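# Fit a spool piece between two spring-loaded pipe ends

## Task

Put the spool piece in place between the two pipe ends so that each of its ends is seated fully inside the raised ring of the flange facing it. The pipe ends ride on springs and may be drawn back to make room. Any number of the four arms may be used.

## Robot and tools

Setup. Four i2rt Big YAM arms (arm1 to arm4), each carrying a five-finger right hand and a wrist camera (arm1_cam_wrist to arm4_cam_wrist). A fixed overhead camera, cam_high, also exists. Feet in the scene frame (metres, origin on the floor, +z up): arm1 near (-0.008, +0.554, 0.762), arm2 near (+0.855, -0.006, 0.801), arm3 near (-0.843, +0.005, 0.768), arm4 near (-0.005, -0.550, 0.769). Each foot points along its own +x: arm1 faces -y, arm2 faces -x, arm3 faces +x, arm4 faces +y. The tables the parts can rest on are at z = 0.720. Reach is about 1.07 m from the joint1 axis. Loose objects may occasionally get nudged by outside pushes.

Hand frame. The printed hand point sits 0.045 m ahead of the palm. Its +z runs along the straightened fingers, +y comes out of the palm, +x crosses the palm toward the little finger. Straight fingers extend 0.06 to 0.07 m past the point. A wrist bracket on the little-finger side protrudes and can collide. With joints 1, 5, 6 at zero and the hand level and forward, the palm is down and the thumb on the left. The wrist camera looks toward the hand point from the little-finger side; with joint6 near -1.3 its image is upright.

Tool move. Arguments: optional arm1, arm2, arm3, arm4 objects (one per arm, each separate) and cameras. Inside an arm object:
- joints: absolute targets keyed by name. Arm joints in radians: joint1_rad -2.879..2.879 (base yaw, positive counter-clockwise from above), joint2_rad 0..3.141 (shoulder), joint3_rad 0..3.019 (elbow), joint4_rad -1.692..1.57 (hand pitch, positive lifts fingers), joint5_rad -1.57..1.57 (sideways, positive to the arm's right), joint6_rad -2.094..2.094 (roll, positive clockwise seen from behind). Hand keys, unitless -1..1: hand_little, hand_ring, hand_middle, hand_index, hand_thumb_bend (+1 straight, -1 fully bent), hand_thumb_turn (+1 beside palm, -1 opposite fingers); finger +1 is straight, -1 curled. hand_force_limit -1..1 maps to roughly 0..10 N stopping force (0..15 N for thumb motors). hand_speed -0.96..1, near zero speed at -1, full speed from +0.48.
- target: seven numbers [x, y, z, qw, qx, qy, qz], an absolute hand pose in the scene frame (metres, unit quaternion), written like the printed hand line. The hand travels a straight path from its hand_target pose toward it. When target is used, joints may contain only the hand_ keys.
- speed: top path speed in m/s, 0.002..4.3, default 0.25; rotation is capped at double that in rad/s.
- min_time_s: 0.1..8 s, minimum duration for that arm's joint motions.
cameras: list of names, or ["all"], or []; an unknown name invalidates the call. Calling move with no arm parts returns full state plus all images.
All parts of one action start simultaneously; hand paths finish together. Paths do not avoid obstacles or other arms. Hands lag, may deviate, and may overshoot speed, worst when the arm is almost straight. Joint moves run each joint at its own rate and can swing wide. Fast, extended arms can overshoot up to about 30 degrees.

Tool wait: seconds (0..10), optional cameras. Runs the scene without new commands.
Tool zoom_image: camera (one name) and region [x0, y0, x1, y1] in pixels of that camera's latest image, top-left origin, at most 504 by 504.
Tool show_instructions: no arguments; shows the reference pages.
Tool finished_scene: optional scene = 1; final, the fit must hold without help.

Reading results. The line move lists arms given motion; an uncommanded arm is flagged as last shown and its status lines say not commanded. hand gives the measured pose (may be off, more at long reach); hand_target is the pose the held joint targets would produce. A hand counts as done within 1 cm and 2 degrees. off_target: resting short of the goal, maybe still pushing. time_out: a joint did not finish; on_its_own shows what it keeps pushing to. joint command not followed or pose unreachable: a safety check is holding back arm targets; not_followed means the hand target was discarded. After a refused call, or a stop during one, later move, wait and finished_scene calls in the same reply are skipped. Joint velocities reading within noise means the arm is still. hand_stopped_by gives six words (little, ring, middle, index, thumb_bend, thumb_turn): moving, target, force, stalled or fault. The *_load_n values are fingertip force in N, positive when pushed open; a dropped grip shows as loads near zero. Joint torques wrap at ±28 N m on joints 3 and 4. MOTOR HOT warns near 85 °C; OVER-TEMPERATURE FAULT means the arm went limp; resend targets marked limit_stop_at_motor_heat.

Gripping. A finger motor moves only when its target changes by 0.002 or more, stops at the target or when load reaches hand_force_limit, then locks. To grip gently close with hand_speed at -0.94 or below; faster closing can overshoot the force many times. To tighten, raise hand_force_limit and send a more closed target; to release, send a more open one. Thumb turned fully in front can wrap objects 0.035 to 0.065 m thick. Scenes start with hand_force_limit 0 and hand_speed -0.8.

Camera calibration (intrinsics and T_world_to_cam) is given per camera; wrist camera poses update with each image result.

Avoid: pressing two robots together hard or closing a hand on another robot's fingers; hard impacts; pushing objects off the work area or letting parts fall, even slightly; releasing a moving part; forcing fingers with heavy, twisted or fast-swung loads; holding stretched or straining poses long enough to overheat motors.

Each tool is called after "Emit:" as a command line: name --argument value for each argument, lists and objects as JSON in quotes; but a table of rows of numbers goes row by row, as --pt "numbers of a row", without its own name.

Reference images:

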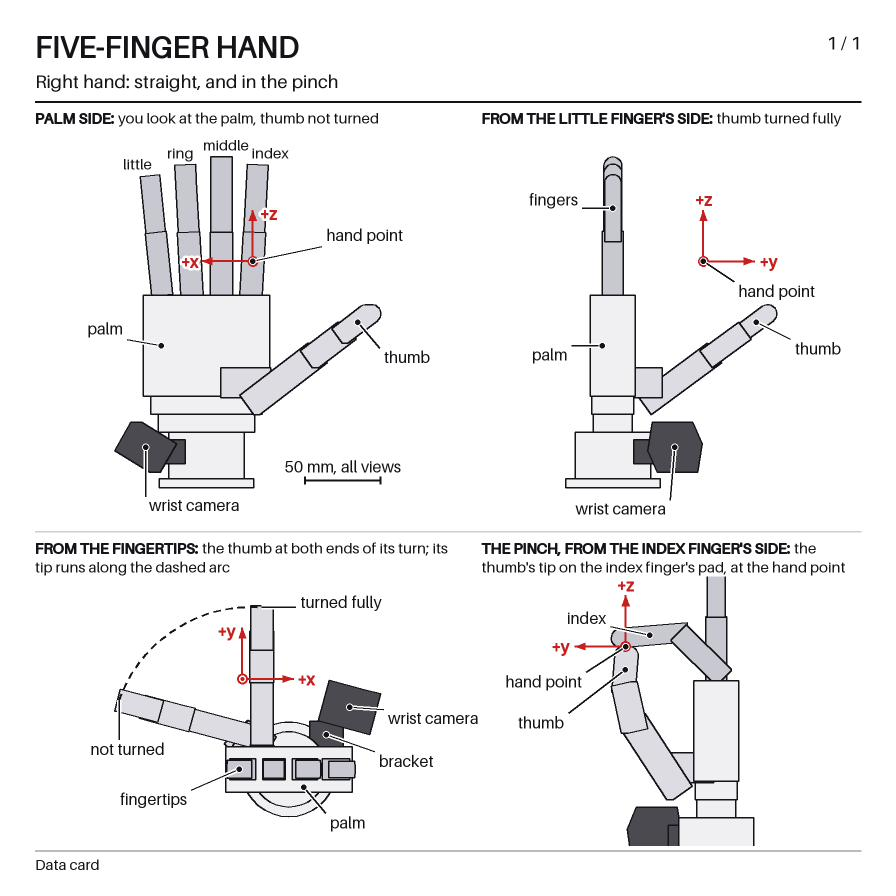

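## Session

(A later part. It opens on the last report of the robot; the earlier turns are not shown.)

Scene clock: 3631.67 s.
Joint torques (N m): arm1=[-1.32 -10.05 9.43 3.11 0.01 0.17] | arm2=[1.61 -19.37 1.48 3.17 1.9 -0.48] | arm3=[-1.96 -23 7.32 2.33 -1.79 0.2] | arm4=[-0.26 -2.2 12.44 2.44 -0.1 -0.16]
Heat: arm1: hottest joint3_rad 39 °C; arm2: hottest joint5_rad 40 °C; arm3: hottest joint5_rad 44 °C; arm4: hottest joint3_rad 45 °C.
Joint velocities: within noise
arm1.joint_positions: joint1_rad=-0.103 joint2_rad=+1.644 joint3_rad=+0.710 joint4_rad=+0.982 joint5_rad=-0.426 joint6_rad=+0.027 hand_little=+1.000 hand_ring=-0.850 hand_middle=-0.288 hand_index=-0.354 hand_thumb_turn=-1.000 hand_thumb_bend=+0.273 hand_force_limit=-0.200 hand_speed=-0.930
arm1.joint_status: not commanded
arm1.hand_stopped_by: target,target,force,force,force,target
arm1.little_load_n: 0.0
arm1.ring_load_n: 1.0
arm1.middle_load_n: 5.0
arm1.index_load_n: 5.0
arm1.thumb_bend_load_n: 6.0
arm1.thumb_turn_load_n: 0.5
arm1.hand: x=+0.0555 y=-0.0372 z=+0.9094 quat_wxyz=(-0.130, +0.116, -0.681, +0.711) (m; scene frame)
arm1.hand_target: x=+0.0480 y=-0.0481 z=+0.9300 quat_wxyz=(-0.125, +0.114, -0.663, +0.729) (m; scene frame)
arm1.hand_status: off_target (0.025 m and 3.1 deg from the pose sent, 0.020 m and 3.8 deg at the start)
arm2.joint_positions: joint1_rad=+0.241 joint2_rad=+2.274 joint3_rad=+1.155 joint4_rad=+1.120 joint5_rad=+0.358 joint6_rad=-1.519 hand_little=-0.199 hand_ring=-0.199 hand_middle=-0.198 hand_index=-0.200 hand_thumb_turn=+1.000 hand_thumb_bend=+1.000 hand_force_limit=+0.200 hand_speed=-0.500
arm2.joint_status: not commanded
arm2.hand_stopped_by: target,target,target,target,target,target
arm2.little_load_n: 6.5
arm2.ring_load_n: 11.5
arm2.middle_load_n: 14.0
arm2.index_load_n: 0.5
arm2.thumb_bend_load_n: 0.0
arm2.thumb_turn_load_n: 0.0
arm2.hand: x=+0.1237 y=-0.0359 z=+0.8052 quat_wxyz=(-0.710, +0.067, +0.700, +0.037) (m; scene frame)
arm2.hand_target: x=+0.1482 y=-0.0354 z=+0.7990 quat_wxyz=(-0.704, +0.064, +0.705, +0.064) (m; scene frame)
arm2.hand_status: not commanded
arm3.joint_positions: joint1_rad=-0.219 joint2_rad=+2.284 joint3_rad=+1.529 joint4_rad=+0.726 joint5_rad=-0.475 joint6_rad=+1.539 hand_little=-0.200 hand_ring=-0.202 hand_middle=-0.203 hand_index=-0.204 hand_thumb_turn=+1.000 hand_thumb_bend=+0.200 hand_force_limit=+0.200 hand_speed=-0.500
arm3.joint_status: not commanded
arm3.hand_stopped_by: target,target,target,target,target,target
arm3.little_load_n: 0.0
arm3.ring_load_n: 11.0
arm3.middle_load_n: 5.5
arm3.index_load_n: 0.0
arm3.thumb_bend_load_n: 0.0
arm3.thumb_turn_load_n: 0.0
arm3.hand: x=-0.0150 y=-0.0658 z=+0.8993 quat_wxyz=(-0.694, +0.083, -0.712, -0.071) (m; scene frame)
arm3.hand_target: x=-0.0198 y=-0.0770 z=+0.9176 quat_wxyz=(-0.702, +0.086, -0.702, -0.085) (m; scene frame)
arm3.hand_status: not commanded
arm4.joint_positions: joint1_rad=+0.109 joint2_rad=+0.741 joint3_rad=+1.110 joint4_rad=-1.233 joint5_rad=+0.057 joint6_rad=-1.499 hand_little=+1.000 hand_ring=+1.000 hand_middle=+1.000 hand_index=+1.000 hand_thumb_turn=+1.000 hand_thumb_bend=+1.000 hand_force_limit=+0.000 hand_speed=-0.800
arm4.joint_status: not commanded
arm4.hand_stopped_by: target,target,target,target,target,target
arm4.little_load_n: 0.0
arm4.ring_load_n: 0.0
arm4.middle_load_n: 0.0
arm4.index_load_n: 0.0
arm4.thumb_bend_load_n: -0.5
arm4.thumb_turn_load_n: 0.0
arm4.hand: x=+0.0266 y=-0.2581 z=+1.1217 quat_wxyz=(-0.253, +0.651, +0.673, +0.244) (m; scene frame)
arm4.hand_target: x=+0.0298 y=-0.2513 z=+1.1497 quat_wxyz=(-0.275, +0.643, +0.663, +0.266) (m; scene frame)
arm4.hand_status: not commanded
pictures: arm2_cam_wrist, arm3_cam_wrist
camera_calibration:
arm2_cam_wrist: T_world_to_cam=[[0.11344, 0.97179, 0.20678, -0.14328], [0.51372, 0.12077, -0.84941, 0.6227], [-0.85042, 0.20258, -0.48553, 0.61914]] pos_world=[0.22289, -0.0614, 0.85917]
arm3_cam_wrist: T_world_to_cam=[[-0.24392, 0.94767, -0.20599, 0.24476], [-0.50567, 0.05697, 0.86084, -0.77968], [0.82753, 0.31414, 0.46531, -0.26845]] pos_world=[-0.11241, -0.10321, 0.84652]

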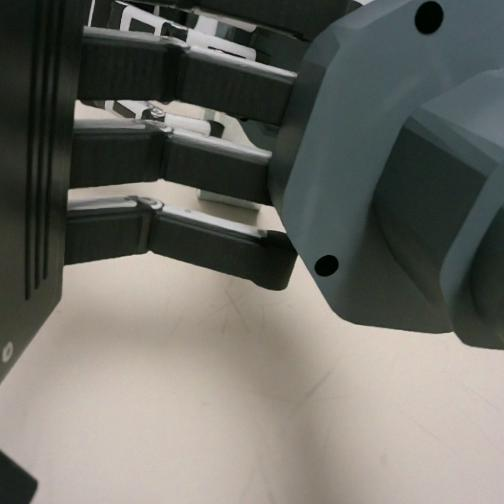

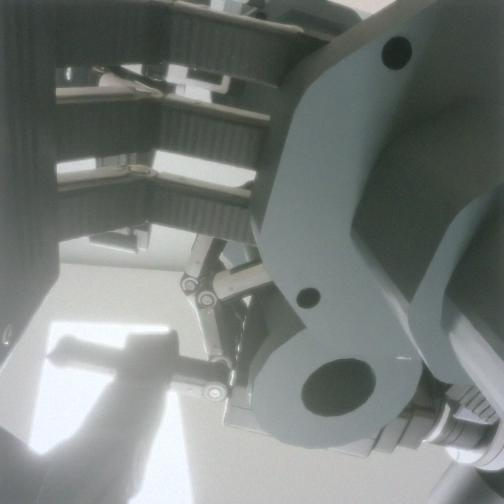

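Emit:
move --arm1 '{"target":[0.041,-0.053,0.946,0.1235,-0.1135,0.6560,-0.7355],"speed":0.05}' --cameras '["cam_high","arm4_cam_wrist","arm3_cam_wrist"]'

Emit:
zoom_image --camera "cam_high" --region '[195, 270, 265, 340]'

Emit:
zoom_image --camera "cam_high" --region '[190, 220, 260, 290]'

Emit:
zoom_image --camera "arm4_cam_wrist" --region '[200, 0, 500, 200]'

Scene clock: 3724.30 s.
Joint torques (N m): arm1=[-1.32 -11.63 10.77 2.4 -0.01 0.18] | arm2=[1.49 -19.49 1.42 3.19 1.91 -0.47] | arm3=[-2.2 -22.95 7.34 2.28 -1.75 0.21] | arm4=[-0.21 -2.2 12.45 2.43 -0.1 -0.16]
Heat: arm1: hottest joint3_rad 38 °C; arm2: hottest joint5_rad 40 °C; arm3: hottest joint5_rad 43 °C; arm4: hottest joint3_rad 45 °C.
move: arm1 off_target
Joint velocities: within noise
arm1.joint_positions: joint1_rad=-0.118 joint2_rad=+1.642 joint3_rad=+0.710 joint4_rad=+0.982 joint5_rad=-0.437 joint6_rad=+0.032 hand_little=+1.000 hand_ring=-0.850 hand_middle=-0.288 hand_index=-0.354 hand_thumb_turn=-1.000 hand_thumb_bend=+0.273 hand_force_limit=-0.200 hand_speed=-0.930
arm1.joint_status: not commanded
arm1.hand_stopped_by: target,target,force,force,force,target
arm1.little_load_n: 0.0
arm1.ring_load_n: 0.5
arm1.middle_load_n: 4.5
arm1.index_load_n: 4.5
arm1.thumb_bend_load_n: 6.0
arm1.thumb_turn_load_n: 0.5
arm1.hand: x=+0.0488 y=-0.0370 z=+0.9105 quat_wxyz=(-0.130, +0.113, -0.681, +0.711)
arm1.hand_target: x=+0.0411 y=-0.0511 z=+0.9462 quat_wxyz=(-0.124, +0.114, -0.656, +0.736)
arm1.hand_status: off_target (0.040 m and 4.1 deg from the pose sent, 0.042 m and 4.1 deg at the start)
arm2, arm3, arm4: as last shown
arm2.little_load_n: 7.0
arm2.middle_load_n: 13.5
arm2.index_load_n: 1.0
arm3.thumb_bend_load_n: -0.5
arm4.little_load_n: 0.5
arm4.thumb_bend_load_n: 0.0
pictures: arm3_cam_wrist, arm4_cam_wrist, cam_high
arm3_cam_wrist: T_world_to_cam=[[-0.24392, 0.94767, -0.20599, 0.24476], [-0.50567, 0.05697, 0.86084, -0.77968], [0.82753, 0.31414, 0.46531, -0.26845]] pos_world=[-0.11241, -0.10321, 0.84652]
arm4_cam_wrist: T_world_to_cam=[[0.94492, 0.30567, 0.11699, -0.07457], [0.3226, -0.93017, -0.17524, -0.05191], [0.05525, 0.20333, -0.97755, 1.25957]] pos_world=[0.01761, -0.2816, 1.23092]

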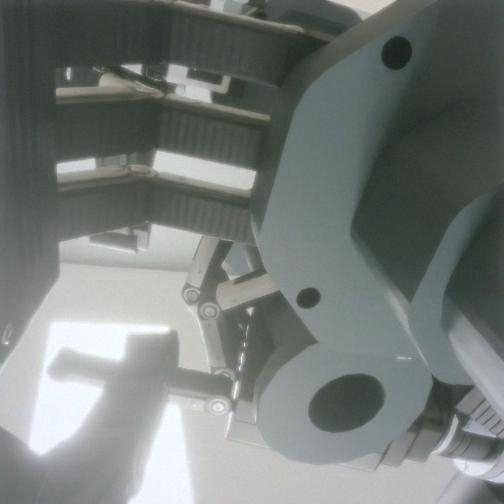

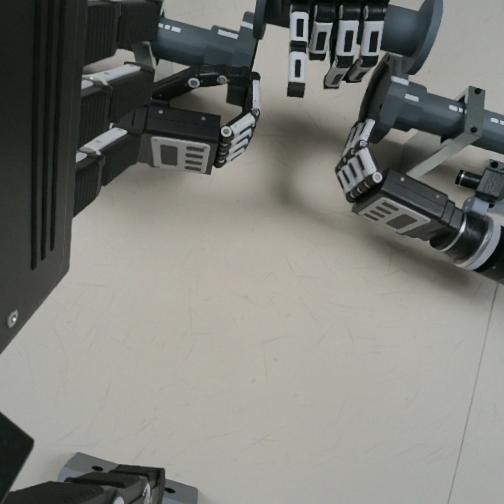

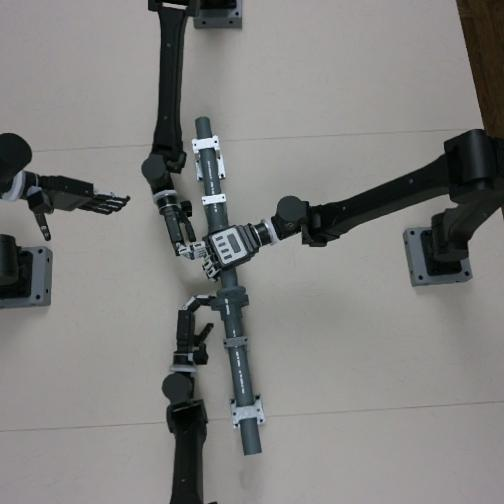

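Scaled by 7.200 from the camera's image (finer frame: 720x720).

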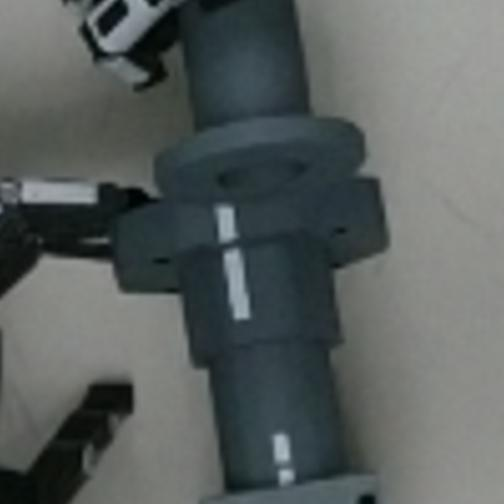

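Scaled by 7.200 from the camera's image (finer frame: 720x720).

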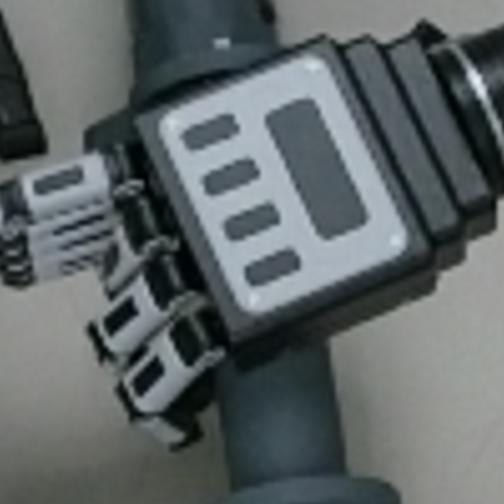

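Scaled by 1.680 from the camera's image (finer frame: 720x720).

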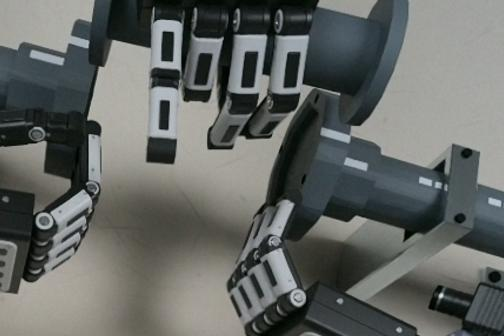

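Emit:
move --arm1 '{"target":[0.041,-0.056,0.965,0.1235,-0.1135,0.6560,-0.7355],"speed":0.08}' --cameras '["cam_high","arm4_cam_wrist"]'

Emit:
zoom_image --camera "cam_high" --region '[170, 230, 270, 330]'

Emit:
zoom_image --camera "arm4_cam_wrist" --region '[200, 0, 400, 133]'

Scene clock: 3778.10 s.
Joint torques (N m): arm1=[-1.2 -11.11 11.77 1.96 0.04 0.16] | arm2=[1.44 -19.49 1.44 3.19 1.93 -0.49] | arm3=[-2.08 -22.71 7.28 2.37 -1.77 0.18] | arm4=[-0.26 -2.14 12.44 2.43 -0.1 -0.17]
Heat: arm1: hottest joint3_rad 40 °C; arm2: hottest joint5_rad 40 °C; arm3: hottest joint2_rad 42 °C; arm4: hottest joint3_rad 45 °C.
move: arm1 off_target
Joint velocities: within noise
arm1.joint_positions: joint1_rad=-0.118 joint2_rad=+1.599 joint3_rad=+0.726 joint4_rad=+0.933 joint5_rad=-0.437 joint6_rad=+0.032 hand_little=+1.000 hand_ring=-0.850 hand_middle=-0.288 hand_index=-0.354 hand_thumb_turn=-1.000 hand_thumb_bend=+0.273 hand_force_limit=-0.200 hand_speed=-0.930
arm1.joint_status: not commanded
arm1.hand_stopped_by: target,target,force,force,force,target
arm1.little_load_n: 0.0
arm1.ring_load_n: 1.0
arm1.middle_load_n: 4.5
arm1.index_load_n: 5.0
arm1.thumb_bend_load_n: 6.0
arm1.thumb_turn_load_n: 0.5
arm1.hand: x=+0.0485 y=-0.0391 z=+0.9307 quat_wxyz=(-0.129, +0.114, -0.678, +0.715)
arm1.hand_target: x=+0.0410 y=-0.0540 z=+0.9653 quat_wxyz=(-0.123, +0.114, -0.656, +0.736)
arm1.hand_status: off_target (0.039 m and 3.5 deg from the pose sent, 0.058 m and 4.1 deg at the start)
arm2, arm3, arm4: as last shown
arm2.index_load_n: 0.5
arm3.ring_load_n: 11.5
arm3.thumb_bend_load_n: 0.0
arm4.little_load_n: 0.0
pictures: arm4_cam_wrist, cam_high
arm4_cam_wrist: T_world_to_cam=[[0.94492, 0.30567, 0.11699, -0.07457], [0.3226, -0.93017, -0.17524, -0.05191], [0.05525, 0.20333, -0.97755, 1.25957]] pos_world=[0.01761, -0.2816, 1.23092]

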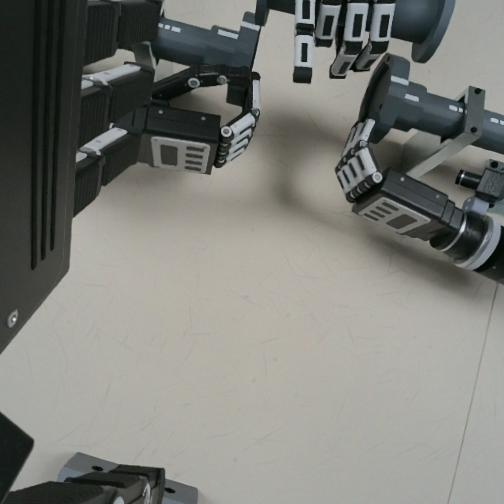

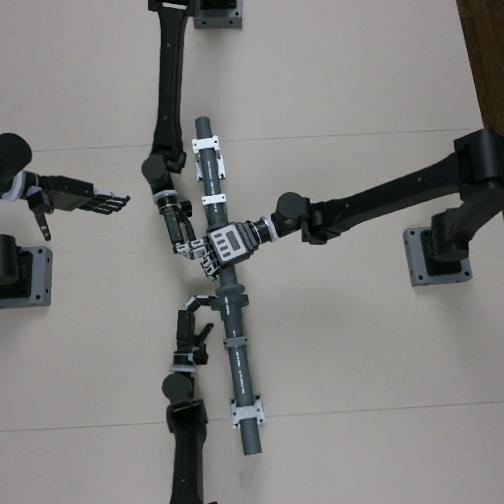

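Scaled by 5.040 from the camera's image (finer frame: 720x720).

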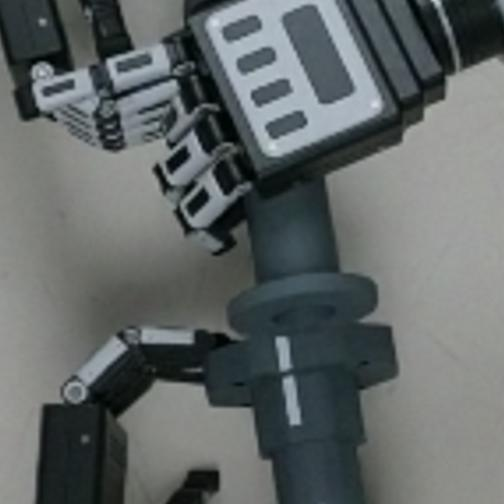

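Scaled by 2.520 from the camera's image (finer frame: 720x720).

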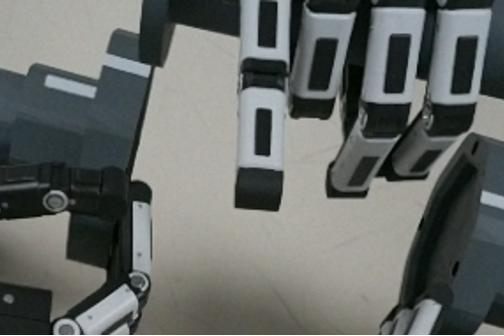

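Emit:
zoom_image --camera "cam_high" --region '[205, 255, 255, 305]'

Scaled by 10.080 from the camera's image (finer frame: 720x720).

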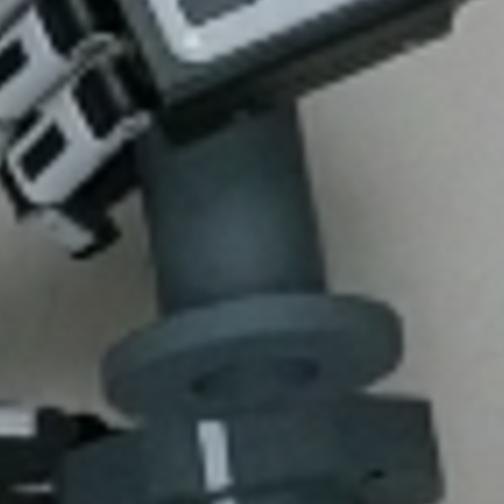

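Emit:
move --arm1 '{"target":[0.041,-0.062,0.965,0.1235,-0.1135,0.6560,-0.7355],"speed":0.05}' --cameras '["cam_high","arm3_cam_wrist","arm4_cam_wrist"]'

Emit:
zoom_image --camera "cam_high" --region '[205, 255, 255, 305]'

Scene clock: 3812.33 s.
Joint torques (N m): arm1=[-1.2 -10.23 11.97 1.96 0.1 0.16] | arm2=[1.49 -19.37 1.44 3.18 1.9 -0.49] | arm3=[-1.85 -22.65 7.36 2.32 -1.78 0.23] | arm4=[-0.26 -2.2 12.44 2.44 -0.1 -0.16]
Heat: arm1: hottest joint3_rad 41 °C; arm2: hottest joint5_rad 40 °C; arm3: hottest joint2_rad 42 °C; arm4: hottest joint3_rad 46 °C.
move: arm1 off_target
Joint velocities: within noise
arm1.joint_positions: joint1_rad=-0.118 joint2_rad=+1.599 joint3_rad=+0.742 joint4_rad=+0.929 joint5_rad=-0.437 joint6_rad=+0.032 hand_little=+1.000 hand_ring=-0.850 hand_middle=-0.288 hand_index=-0.354 hand_thumb_turn=-1.000 hand_thumb_bend=+0.273 hand_force_limit=-0.200 hand_speed=-0.930
arm1.joint_status: not commanded
arm1.hand_stopped_by: target,target,force,force,force,target
arm1.little_load_n: 0.0
arm1.ring_load_n: 1.0
arm1.middle_load_n: 4.5
arm1.index_load_n: 5.0
arm1.thumb_bend_load_n: 6.0
arm1.thumb_turn_load_n: 0.5
arm1.hand: x=+0.0480 y=-0.0442 z=+0.9374 quat_wxyz=(-0.128, +0.115, -0.674, +0.719)
arm1.hand_target: x=+0.0409 y=-0.0602 z=+0.9653 quat_wxyz=(-0.123, +0.114, -0.656, +0.736)
arm1.hand_status: off_target (0.034 m and 2.9 deg from the pose sent, 0.042 m and 3.5 deg at the start)
arm2, arm3, arm4: as last shown
arm2.little_load_n: 6.5
arm2.middle_load_n: 14.0
arm4.middle_load_n: -0.5
pictures: arm3_cam_wrist, arm4_cam_wrist, cam_high
arm3_cam_wrist: T_world_to_cam=[[-0.24392, 0.94767, -0.20599, 0.24476], [-0.50567, 0.05697, 0.86084, -0.77968], [0.82753, 0.31414, 0.46531, -0.26845]] pos_world=[-0.11241, -0.10321, 0.84652]
arm4_cam_wrist: T_world_to_cam=[[0.94492, 0.30567, 0.11699, -0.07457], [0.3226, -0.93017, -0.17524, -0.05191], [0.05525, 0.20333, -0.97755, 1.25957]] pos_world=[0.01761, -0.2816, 1.23092]

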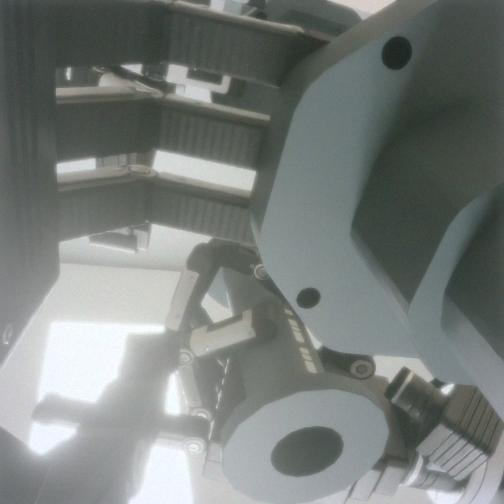

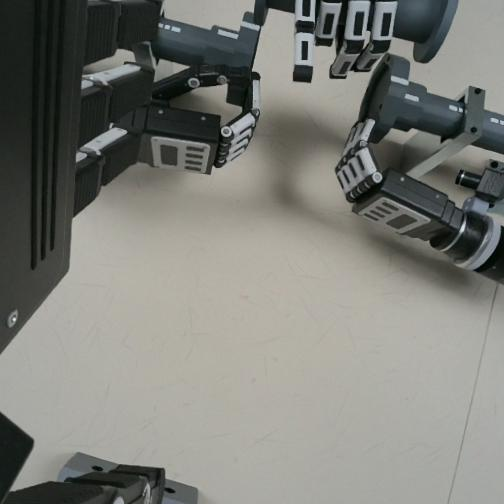

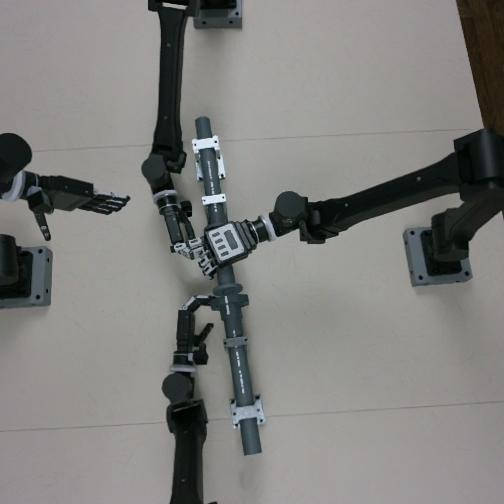

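Scaled by 10.080 from the camera's image (finer frame: 720x720).

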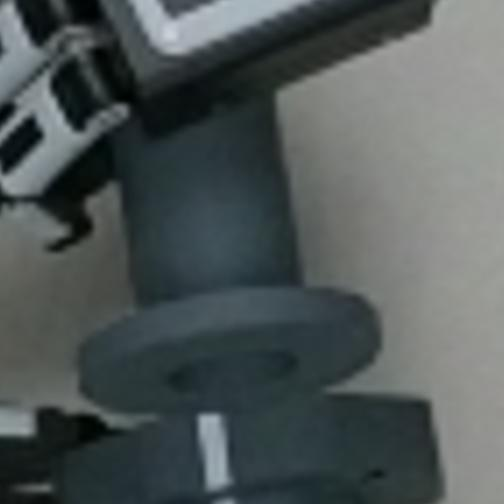

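Emit:
move --arm1 '{"target":[0.041,-0.062,0.947,0.1235,-0.1135,0.6560,-0.7355],"speed":0.05}' --arm2 '{"target":[0.175,-0.0355,0.799,0.7041,-0.0642,-0.7041,-0.0642],"speed":0.05}' --arm3 '{"target":[-0.045,-0.075,0.922,0.7020,-0.0854,0.7020,0.0854],"speed":0.05}' --cameras '[]'

Emit:
move --arm2 '{"target":[0.188,-0.035,0.799,0.7041,-0.0642,-0.7041,-0.0642],"speed":0.05}' --arm3 '{"target":[-0.067,-0.075,0.922,0.7020,-0.0854,0.7020,0.0854],"speed":0.05}' --cameras '[]'

Emit:
move --arm3 '{"target":[-0.078,-0.074,0.922,0.7020,-0.0854,0.7020,0.0854],"speed":0.05}' --cameras '["cam_high","arm3_cam_wrist","arm4_cam_wrist"]'

Emit:
zoom_image --camera "cam_high" --region '[195, 260, 265, 330]'

Emit:
zoom_image --camera "cam_high" --region '[180, 210, 260, 290]'

Emit:
zoom_image --camera "arm4_cam_wrist" --region '[200, 0, 460, 173]'

Scene clock: 3848.80 s.
Joint torques (N m): arm1=[-1.2 -10.05 10.65 3.1 0.09 0.16] | arm2=[1.9 -20.95 -3.36 4.51 2.15 -0.48] | arm3=[-2.32 -25.76 3.15 3.33 -2.43 0.22] | arm4=[-0.26 -2.2 12.46 2.45 -0.1 -0.16]
Heat: arm1: hottest joint3_rad 41 °C; arm2: hottest joint5_rad 41 °C; arm3: hottest joint2_rad 42 °C; arm4: hottest joint3_rad 46 °C.
move: arm1 off_target; arm2 off_target; arm3 off_target
Joint velocities: within noise
arm1.joint_positions: joint1_rad=-0.118 joint2_rad=+1.636 joint3_rad=+0.742 joint4_rad=+0.953 joint5_rad=-0.437 joint6_rad=+0.032 hand_little=+1.000 hand_ring=-0.850 hand_middle=-0.288 hand_index=-0.354 hand_thumb_turn=-1.000 hand_thumb_bend=+0.273 hand_force_limit=-0.200 hand_speed=-0.930
arm1.joint_status: not commanded
arm1.hand_stopped_by: target,target,force,force,force,target
arm1.little_load_n: 0.0
arm1.ring_load_n: 1.0
arm1.middle_load_n: 5.0
arm1.index_load_n: 5.0
arm1.thumb_bend_load_n: 6.5
arm1.thumb_turn_load_n: 0.5
arm1.hand: x=+0.0479 y=-0.0466 z=+0.9221 quat_wxyz=(-0.130, +0.114, -0.678, +0.714)
arm1.hand_target: x=+0.0410 y=-0.0606 z=+0.9472 quat_wxyz=(-0.123, +0.114, -0.656, +0.736)
arm1.hand_status: off_target (0.030 m and 3.6 deg from the pose sent, 0.021 m and 2.8 deg at the start)
arm2.joint_positions: joint1_rad=+0.241 joint2_rad=+2.274 joint3_rad=+1.149 joint4_rad=+1.125 joint5_rad=+0.359 joint6_rad=-1.519 hand_little=-0.199 hand_ring=-0.199 hand_middle=-0.198 hand_index=-0.200 hand_thumb_turn=+1.000 hand_thumb_bend=+1.000 hand_force_limit=+0.200 hand_speed=-0.500
arm2.joint_status: not commanded
arm2.hand_stopped_by: target,target,target,target,target,target
arm2.little_load_n: 9.0
arm2.ring_load_n: 13.0
arm2.middle_load_n: 15.5
arm2.index_load_n: 2.5
arm2.thumb_bend_load_n: 0.0
arm2.thumb_turn_load_n: 0.0
arm2.hand: x=+0.1258 y=-0.0354 z=+0.8040 quat_wxyz=(-0.710, +0.067, +0.700, +0.037)
arm2.hand_target: x=+0.1686 y=-0.0342 z=+0.7982 quat_wxyz=(-0.703, +0.064, +0.705, +0.064)
arm2.hand_status: off_target (0.049 m and 3.2 deg from the pose sent, 0.052 m and 3.3 deg at the start)
arm3.joint_positions: joint1_rad=-0.220 joint2_rad=+2.271 joint3_rad=+1.500 joint4_rad=+0.739 joint5_rad=-0.465 joint6_rad=+1.539 hand_little=-0.200 hand_ring=-0.202 hand_middle=-0.203 hand_index=-0.204 hand_thumb_turn=+1.000 hand_thumb_bend=+0.200 hand_force_limit=+0.200 hand_speed=-0.500
arm3.joint_status: not commanded
arm3.hand_stopped_by: target,target,target,target,target,target
arm3.little_load_n: 0.0
arm3.ring_load_n: 15.0
arm3.middle_load_n: 9.5
arm3.index_load_n: 3.5
arm3.thumb_bend_load_n: 0.0
arm3.thumb_turn_load_n: 0.0
arm3.hand: x=-0.0210 y=-0.0661 z=+0.8975 quat_wxyz=(-0.693, +0.079, -0.713, -0.067)
arm3.hand_target: x=-0.0418 y=-0.0744 z=+0.9206 quat_wxyz=(-0.701, +0.086, -0.702, -0.085)
arm3.hand_status: off_target (0.035 m and 2.8 deg from the pose sent, 0.039 m and 2.2 deg at the start)
arm4: as last shown
arm4.middle_load_n: 0.0

Scene clock: 3849.83 s.
Joint torques (N m): arm1=[-1.14 -9.99 10.65 3.07 0.1 0.16] | arm2=[2.26 -21.42 -5.22 4.85 2.36 -0.48] | arm3=[-3.08 -27.11 1.14 3.9 -3.39 0.2] | arm4=[-0.26 -2.14 12.44 2.44 -0.1 -0.16]
Heat: arm1: hottest joint3_rad 41 °C; arm2: hottest joint5_rad 41 °C; arm3: hottest joint2_rad 42 °C; arm4: hottest joint3_rad 46 °C.
move: arm2 off_target; arm3 off_target
Joint velocities: within noise
arm1, arm4: as last shown
arm1.thumb_bend_load_n: 6.0
arm2.joint_positions: joint1_rad=+0.241 joint2_rad=+2.273 joint3_rad=+1.139 joint4_rad=+1.138 joint5_rad=+0.356 joint6_rad=-1.519 hand_little=-0.199 hand_ring=-0.199 hand_middle=-0.198 hand_index=-0.200 hand_thumb_turn=+1.000 hand_thumb_bend=+1.000 hand_force_limit=+0.200 hand_speed=-0.500
arm2.joint_status: not commanded
arm2.hand_stopped_by: target,target,target,target,target,target
arm2.little_load_n: 11.0
arm2.ring_load_n: 15.0
arm2.middle_load_n: 16.5
arm2.index_load_n: 2.5
arm2.thumb_bend_load_n: 0.0
arm2.thumb_turn_load_n: 0.0
arm2.hand: x=+0.1288 y=-0.0351 z=+0.8035 quat_wxyz=(-0.711, +0.067, +0.699, +0.036)
arm2.hand_target: x=+0.1791 y=-0.0332 z=+0.7975 quat_wxyz=(-0.703, +0.064, +0.705, +0.064)
arm2.hand_status: off_target (0.059 m and 3.4 deg from the pose sent, 0.062 m and 3.2 deg at the start)
arm3.joint_positions: joint1_rad=-0.220 joint2_rad=+2.254 joint3_rad=+1.454 joint4_rad=+0.762 joint5_rad=-0.445 joint6_rad=+1.539 hand_little=-0.200 hand_ring=-0.202 hand_middle=-0.202 hand_index=-0.203 hand_thumb_turn=+1.000 hand_thumb_bend=+0.200 hand_force_limit=+0.200 hand_speed=-0.500
arm3.joint_status: not commanded
arm3.hand_stopped_by: target,target,target,target,target,target
arm3.little_load_n: 0.0
arm3.ring_load_n: 19.5
arm3.middle_load_n: 14.0
arm3.index_load_n: 8.5
arm3.thumb_bend_load_n: 0.0
arm3.thumb_turn_load_n: -0.5
arm3.hand: x=-0.0305 y=-0.0666 z=+0.8939 quat_wxyz=(-0.692, +0.071, -0.716, -0.061)
arm3.hand_target: x=-0.0610 y=-0.0742 z=+0.9198 quat_wxyz=(-0.701, +0.086, -0.703, -0.084)
arm3.hand_status: off_target (0.047 m and 3.8 deg from the pose sent, 0.053 m and 2.8 deg at the start)

Scene clock: 3850.80 s.
Joint torques (N m): arm1=[-1.2 -9.93 10.66 3.08 0.09 0.17] | arm2=[2.26 -21.48 -5.24 4.81 2.35 -0.47] | arm3=[-2.9 -27.58 -0.02 4.33 -3.83 0.16] | arm4=[-0.21 -2.2 12.45 2.44 -0.1 -0.17]
Heat: arm1: hottest joint3_rad 40 °C; arm2: hottest joint5_rad 41 °C; arm3: hottest joint5_rad 43 °C; arm4: hottest joint3_rad 46 °C.
move: arm3 off_target
Joint velocities: within noise
arm1, arm2, arm4: as last shown
arm1.middle_load_n: 4.5
arm1.thumb_turn_load_n: 0.0
arm3.joint_positions: joint1_rad=-0.219 joint2_rad=+2.247 joint3_rad=+1.438 joint4_rad=+0.774 joint5_rad=-0.436 joint6_rad=+1.539 hand_little=-0.200 hand_ring=-0.202 hand_middle=-0.202 hand_index=-0.203 hand_thumb_turn=+1.000 hand_thumb_bend=+0.200 hand_force_limit=+0.200 hand_speed=-0.500
arm3.joint_status: not commanded
arm3.hand_stopped_by: target,target,target,target,target,target
arm3.little_load_n: 0.0
arm3.ring_load_n: 21.0
arm3.middle_load_n: 16.0
arm3.index_load_n: 10.5
arm3.thumb_bend_load_n: 0.0
arm3.thumb_turn_load_n: 0.0
arm3.hand: x=-0.0340 y=-0.0668 z=+0.8937 quat_wxyz=(-0.693, +0.069, -0.716, -0.058)
arm3.hand_target: x=-0.0700 y=-0.0731 z=+0.9193 quat_wxyz=(-0.701, +0.086, -0.703, -0.084)
arm3.hand_status: off_target (0.053 m and 4.2 deg from the pose sent, 0.056 m and 3.8 deg at the start)
pictures: arm3_cam_wrist, arm4_cam_wrist, cam_high
arm3_cam_wrist: T_world_to_cam=[[-0.20803, 0.95663, -0.20391, 0.23986], [-0.49691, 0.0762, 0.86445, -0.78609], [0.8425, 0.28115, 0.4595, -0.24628]] pos_world=[-0.13323, -0.10031, 0.84162]
arm4_cam_wrist: T_world_to_cam=[[0.94492, 0.30567, 0.11699, -0.07457], [0.3226, -0.93017, -0.17524, -0.05191], [0.05525, 0.20333, -0.97755, 1.25957]] pos_world=[0.01761, -0.2816, 1.23092]

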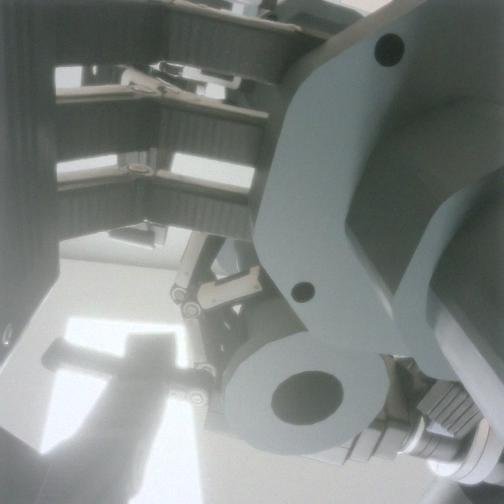

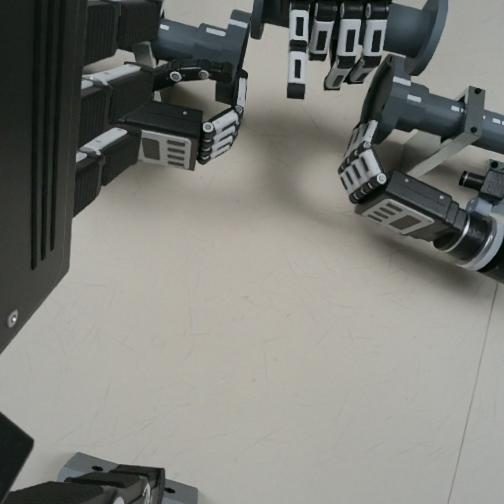

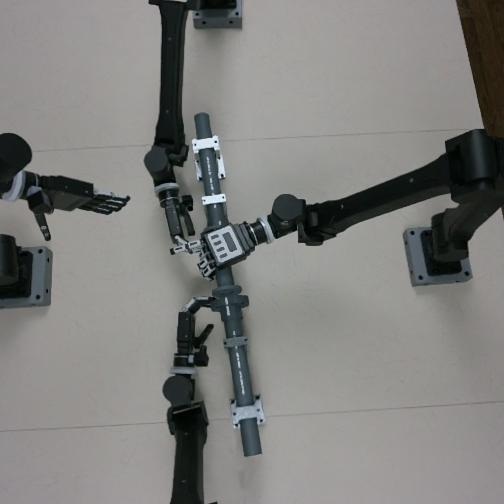

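Scaled by 7.200 from the camera's image (finer frame: 720x720).

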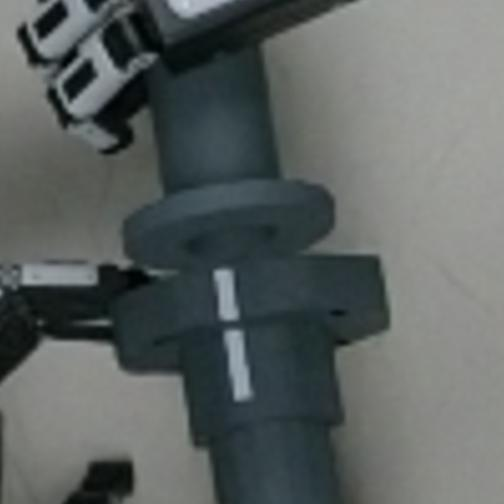

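Scaled by 6.300 from the camera's image (finer frame: 720x720).

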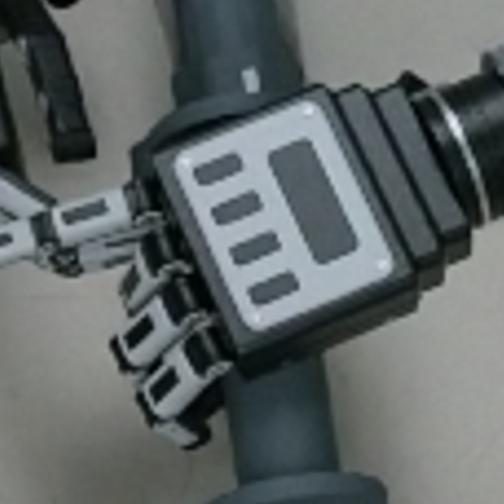

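Scaled by 1.938 from the camera's image (finer frame: 720x720).

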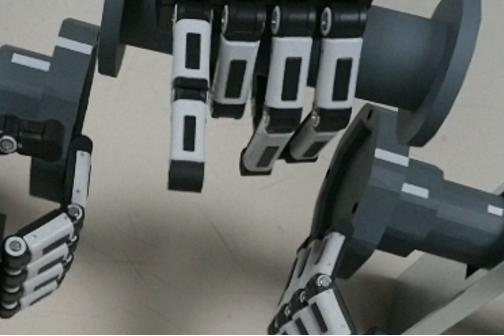

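Emit:
zoom_image --camera "cam_high" --region '[195, 205, 245, 255]'

Emit:
zoom_image --camera "arm3_cam_wrist" --region '[200, 200, 450, 450]'

Scaled by 10.080 from the camera's image (finer frame: 720x720).

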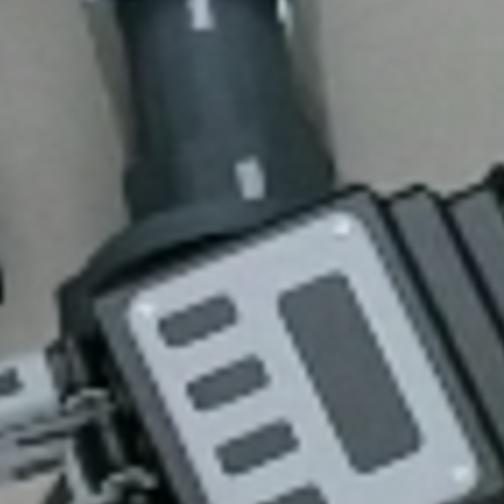

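Scaled by 2.016 from the camera's image (finer frame: 720x720).

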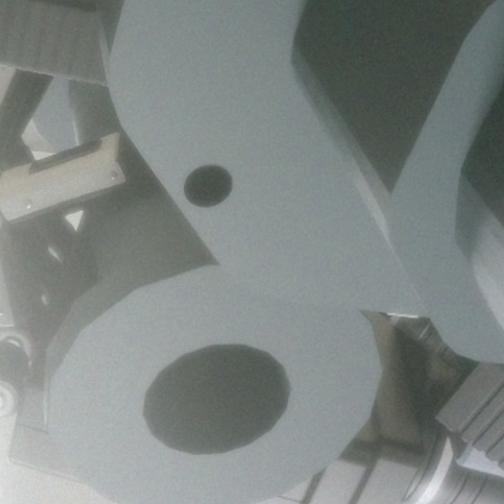

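Emit:
move --arm2 '{"target":[0.200,-0.0345,0.799,0.7041,-0.0642,-0.7041,-0.0642],"speed":0.05}' --arm3 '{"target":[-0.082,-0.074,0.922,0.7261,-0.0883,0.6771,0.0824],"speed":0.05}' --cameras '["cam_high","arm3_cam_wrist"]'

Emit:
zoom_image --camera "cam_high" --region '[195, 205, 245, 255]'

Scene clock: 4036.73 s.
Joint torques (N m): arm1=[-1.14 -10.05 10.66 3.08 0.1 0.16] | arm2=[2.55 -21.6 -6.74 5.2 2.53 -0.52] | arm3=[-3.49 -25.82 0.23 5.9 -4.13 0.33] | arm4=[-0.26 -2.08 12.45 2.44 -0.1 -0.16]
Heat: arm1: hottest joint3_rad 39 °C; arm2: hottest joint5_rad 47 °C; arm3: hottest joint5_rad 77 °C; arm4: hottest joint3_rad 46 °C.
move: arm2 off_target; arm3 off_target
Joint velocities: within noise
arm1, arm4: as last shown
arm1.little_load_n: -0.5
arm2.joint_positions: joint1_rad=+0.241 joint2_rad=+2.270 joint3_rad=+1.129 joint4_rad=+1.148 joint5_rad=+0.353 joint6_rad=-1.515 hand_little=-0.199 hand_ring=-0.198 hand_middle=-0.198 hand_index=-0.200 hand_thumb_turn=+1.000 hand_thumb_bend=+1.000 hand_force_limit=+0.200 hand_speed=-0.500
arm2.joint_status: not commanded
arm2.hand_stopped_by: target,target,target,target,target,target
arm2.little_load_n: 13.5
arm2.ring_load_n: 16.5
arm2.middle_load_n: 18.0
arm2.index_load_n: 2.0
arm2.thumb_bend_load_n: 0.0
arm2.thumb_turn_load_n: 0.0
arm2.hand: x=+0.1317 y=-0.0352 z=+0.8035 quat_wxyz=(-0.712, +0.067, +0.698, +0.033)
arm2.hand_target: x=+0.1884 y=-0.0324 z=+0.7972 quat_wxyz=(-0.703, +0.064, +0.706, +0.064)
arm2.hand_status: off_target (0.068 m and 3.8 deg from the pose sent, 0.071 m and 3.4 deg at the start)
arm3.joint_positions: joint1_rad=-0.218 joint2_rad=+2.259 joint3_rad=+1.428 joint4_rad=+0.844 joint5_rad=-0.428 joint6_rad=+1.540 hand_little=-0.200 hand_ring=-0.202 hand_middle=-0.202 hand_index=-0.203 hand_thumb_turn=+1.000 hand_thumb_bend=+0.200 hand_force_limit=+0.200 hand_speed=-0.500
arm3.joint_status: not commanded
arm3.hand_stopped_by: target,target,target,target,target,target
arm3.little_load_n: 0.0
arm3.ring_load_n: 18.5
arm3.middle_load_n: 17.5
arm3.index_load_n: 17.0
arm3.thumb_bend_load_n: 0.0
arm3.thumb_turn_load_n: 0.0
arm3.hand: x=-0.0373 y=-0.0663 z=+0.8954 quat_wxyz=(-0.709, +0.071, -0.700, -0.049)
arm3.hand_target: x=-0.0741 y=-0.0731 z=+0.9191 quat_wxyz=(-0.724, +0.090, -0.680, -0.080)
arm3.hand_status: off_target (0.053 m and 5.4 deg from the pose sent, 0.056 m and 6.9 deg at the start)
pictures: arm3_cam_wrist, cam_high
arm3_cam_wrist: T_world_to_cam=[[-0.19105, 0.95552, -0.22468, 0.25823], [-0.53583, 0.09026, 0.83949, -0.76738], [0.82243, 0.28077, 0.49475, -0.27669]] pos_world=[-0.13429, -0.0998, 0.83913]

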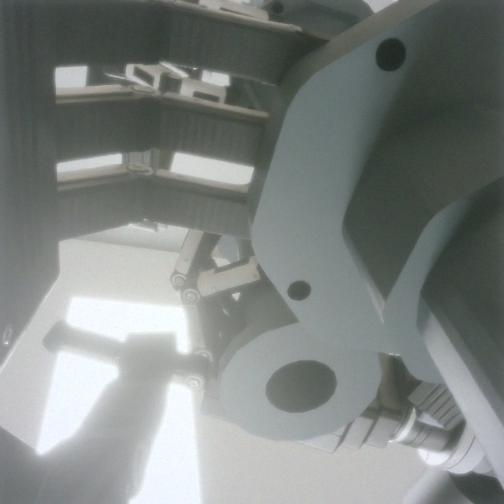

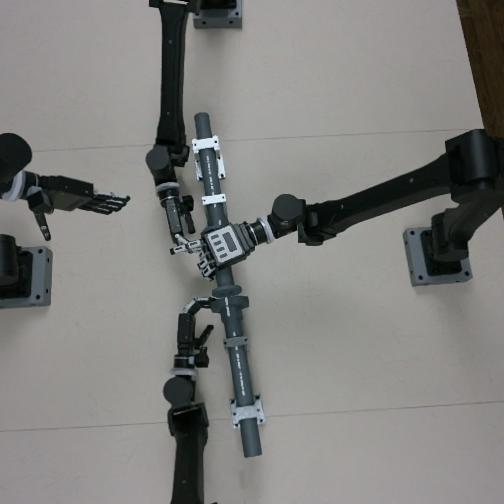

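Scaled by 10.080 from the camera's image (finer frame: 720x720).

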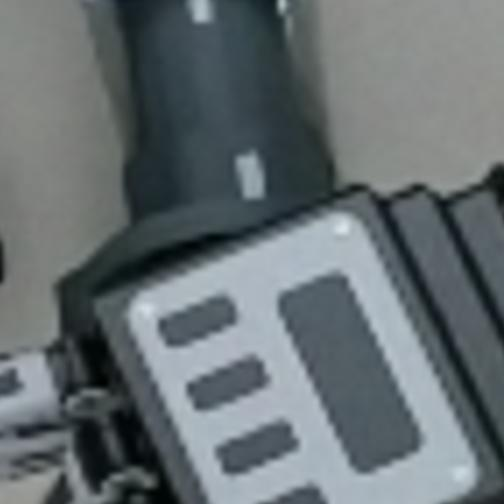

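Emit:
move --arm3 '{"target":[-0.020,-0.077,0.918,0.7261,-0.0883,0.6771,0.0824],"speed":0.08}' --arm2 '{"target":[0.160,-0.0345,0.799,0.7041,-0.0642,-0.7041,-0.0642],"speed":0.05}' --cameras '[]'

Scene clock: 4045.13 s.
Joint torques (N m): arm1=[-1.14 -9.99 10.66 3.07 0.09 0.16] | arm2=[1.67 -19.96 0.1 3.41 2.21 -0.53] | arm3=[-1.73 -23 7.5 2.61 -1.58 0.27] | arm4=[-0.21 -2.2 12.45 2.43 -0.1 -0.17]
Heat: arm1: hottest joint3_rad 39 °C; arm2: hottest joint5_rad 47 °C; arm3: hottest joint5_rad 78 °C; arm4: hottest joint3_rad 46 °C.
move: arm2 off_target; arm3 off_target
Joint velocities: within noise
arm1: as last shown
arm1.little_load_n: 0.0
arm1.middle_load_n: 5.0
arm2.joint_positions: joint1_rad=+0.240 joint2_rad=+2.270 joint3_rad=+1.141 joint4_rad=+1.133 joint5_rad=+0.350 joint6_rad=-1.515 hand_little=-0.199 hand_ring=-0.198 hand_middle=-0.198 hand_index=-0.200 hand_thumb_turn=+1.000 hand_thumb_bend=+1.000 hand_force_limit=+0.200 hand_speed=-0.500
arm2.joint_status: not commanded
arm2.hand_stopped_by: target,target,target,target,target,target
arm2.little_load_n: 9.5
arm2.ring_load_n: 13.5
arm2.middle_load_n: 15.5
arm2.index_load_n: 0.0
arm2.thumb_bend_load_n: 0.0
arm2.thumb_turn_load_n: 0.0
arm2.hand: x=+0.1275 y=-0.0357 z=+0.8047 quat_wxyz=(-0.711, +0.066, +0.699, +0.033)
arm2.hand_target: x=+0.1573 y=-0.0340 z=+0.7988 quat_wxyz=(-0.704, +0.064, +0.705, +0.064)
arm2.hand_status: off_target (0.033 m and 3.7 deg from the pose sent, 0.029 m and 3.8 deg at the start)
arm3.joint_positions: joint1_rad=-0.219 joint2_rad=+2.316 joint3_rad=+1.537 joint4_rad=+0.821 joint5_rad=-0.479 joint6_rad=+1.553 hand_little=-0.200 hand_ring=-0.203 hand_middle=-0.203 hand_index=-0.203 hand_thumb_turn=+1.000 hand_thumb_bend=+0.200 hand_force_limit=+0.200 hand_speed=-0.500
arm3.joint_status: not commanded
arm3.hand_stopped_by: target,target,target,target,target,target
arm3.little_load_n: 0.0
arm3.ring_load_n: 5.5
arm3.middle_load_n: 4.5
arm3.index_load_n: 6.0
arm3.thumb_bend_load_n: 0.0
arm3.thumb_turn_load_n: 0.0
arm3.hand: x=-0.0160 y=-0.0654 z=+0.8994 quat_wxyz=(-0.717, +0.088, -0.688, -0.068)
arm3.hand_target: x=-0.0199 y=-0.0767 z=+0.9175 quat_wxyz=(-0.726, +0.089, -0.678, -0.082)
arm3.hand_status: off_target (0.022 m and 2.4 deg from the pose sent, 0.030 m and 5.4 deg at the start)
arm4.joint_positions: joint1_rad=+0.109 joint2_rad=+0.741 joint3_rad=+1.110 joint4_rad=-1.233 joint5_rad=+0.057 joint6_rad=-1.499 hand_little=+1.000 hand_ring=+1.000 hand_middle=+1.000 hand_index=+1.000 hand_thumb_turn=+1.000 hand_thumb_bend=+1.000 hand_force_limit=+0.000 hand_speed=-0.800
arm4.joint_status: not commanded
arm4.hand_stopped_by: target,target,target,target,target,target
arm4.little_load_n: -0.5
arm4.ring_load_n: 0.0
arm4.middle_load_n: 0.0
arm4.index_load_n: 0.0
arm4.thumb_bend_load_n: 0.0
arm4.thumb_turn_load_n: 0.0
arm4.hand: x=+0.0266 y=-0.2581 z=+1.1217 quat_wxyz=(-0.253, +0.651, +0.673, +0.244)
arm4.hand_target: x=+0.0298 y=-0.2513 z=+1.1497 quat_wxyz=(-0.275, +0.643, +0.663, +0.266)
arm4.hand_status: not commanded


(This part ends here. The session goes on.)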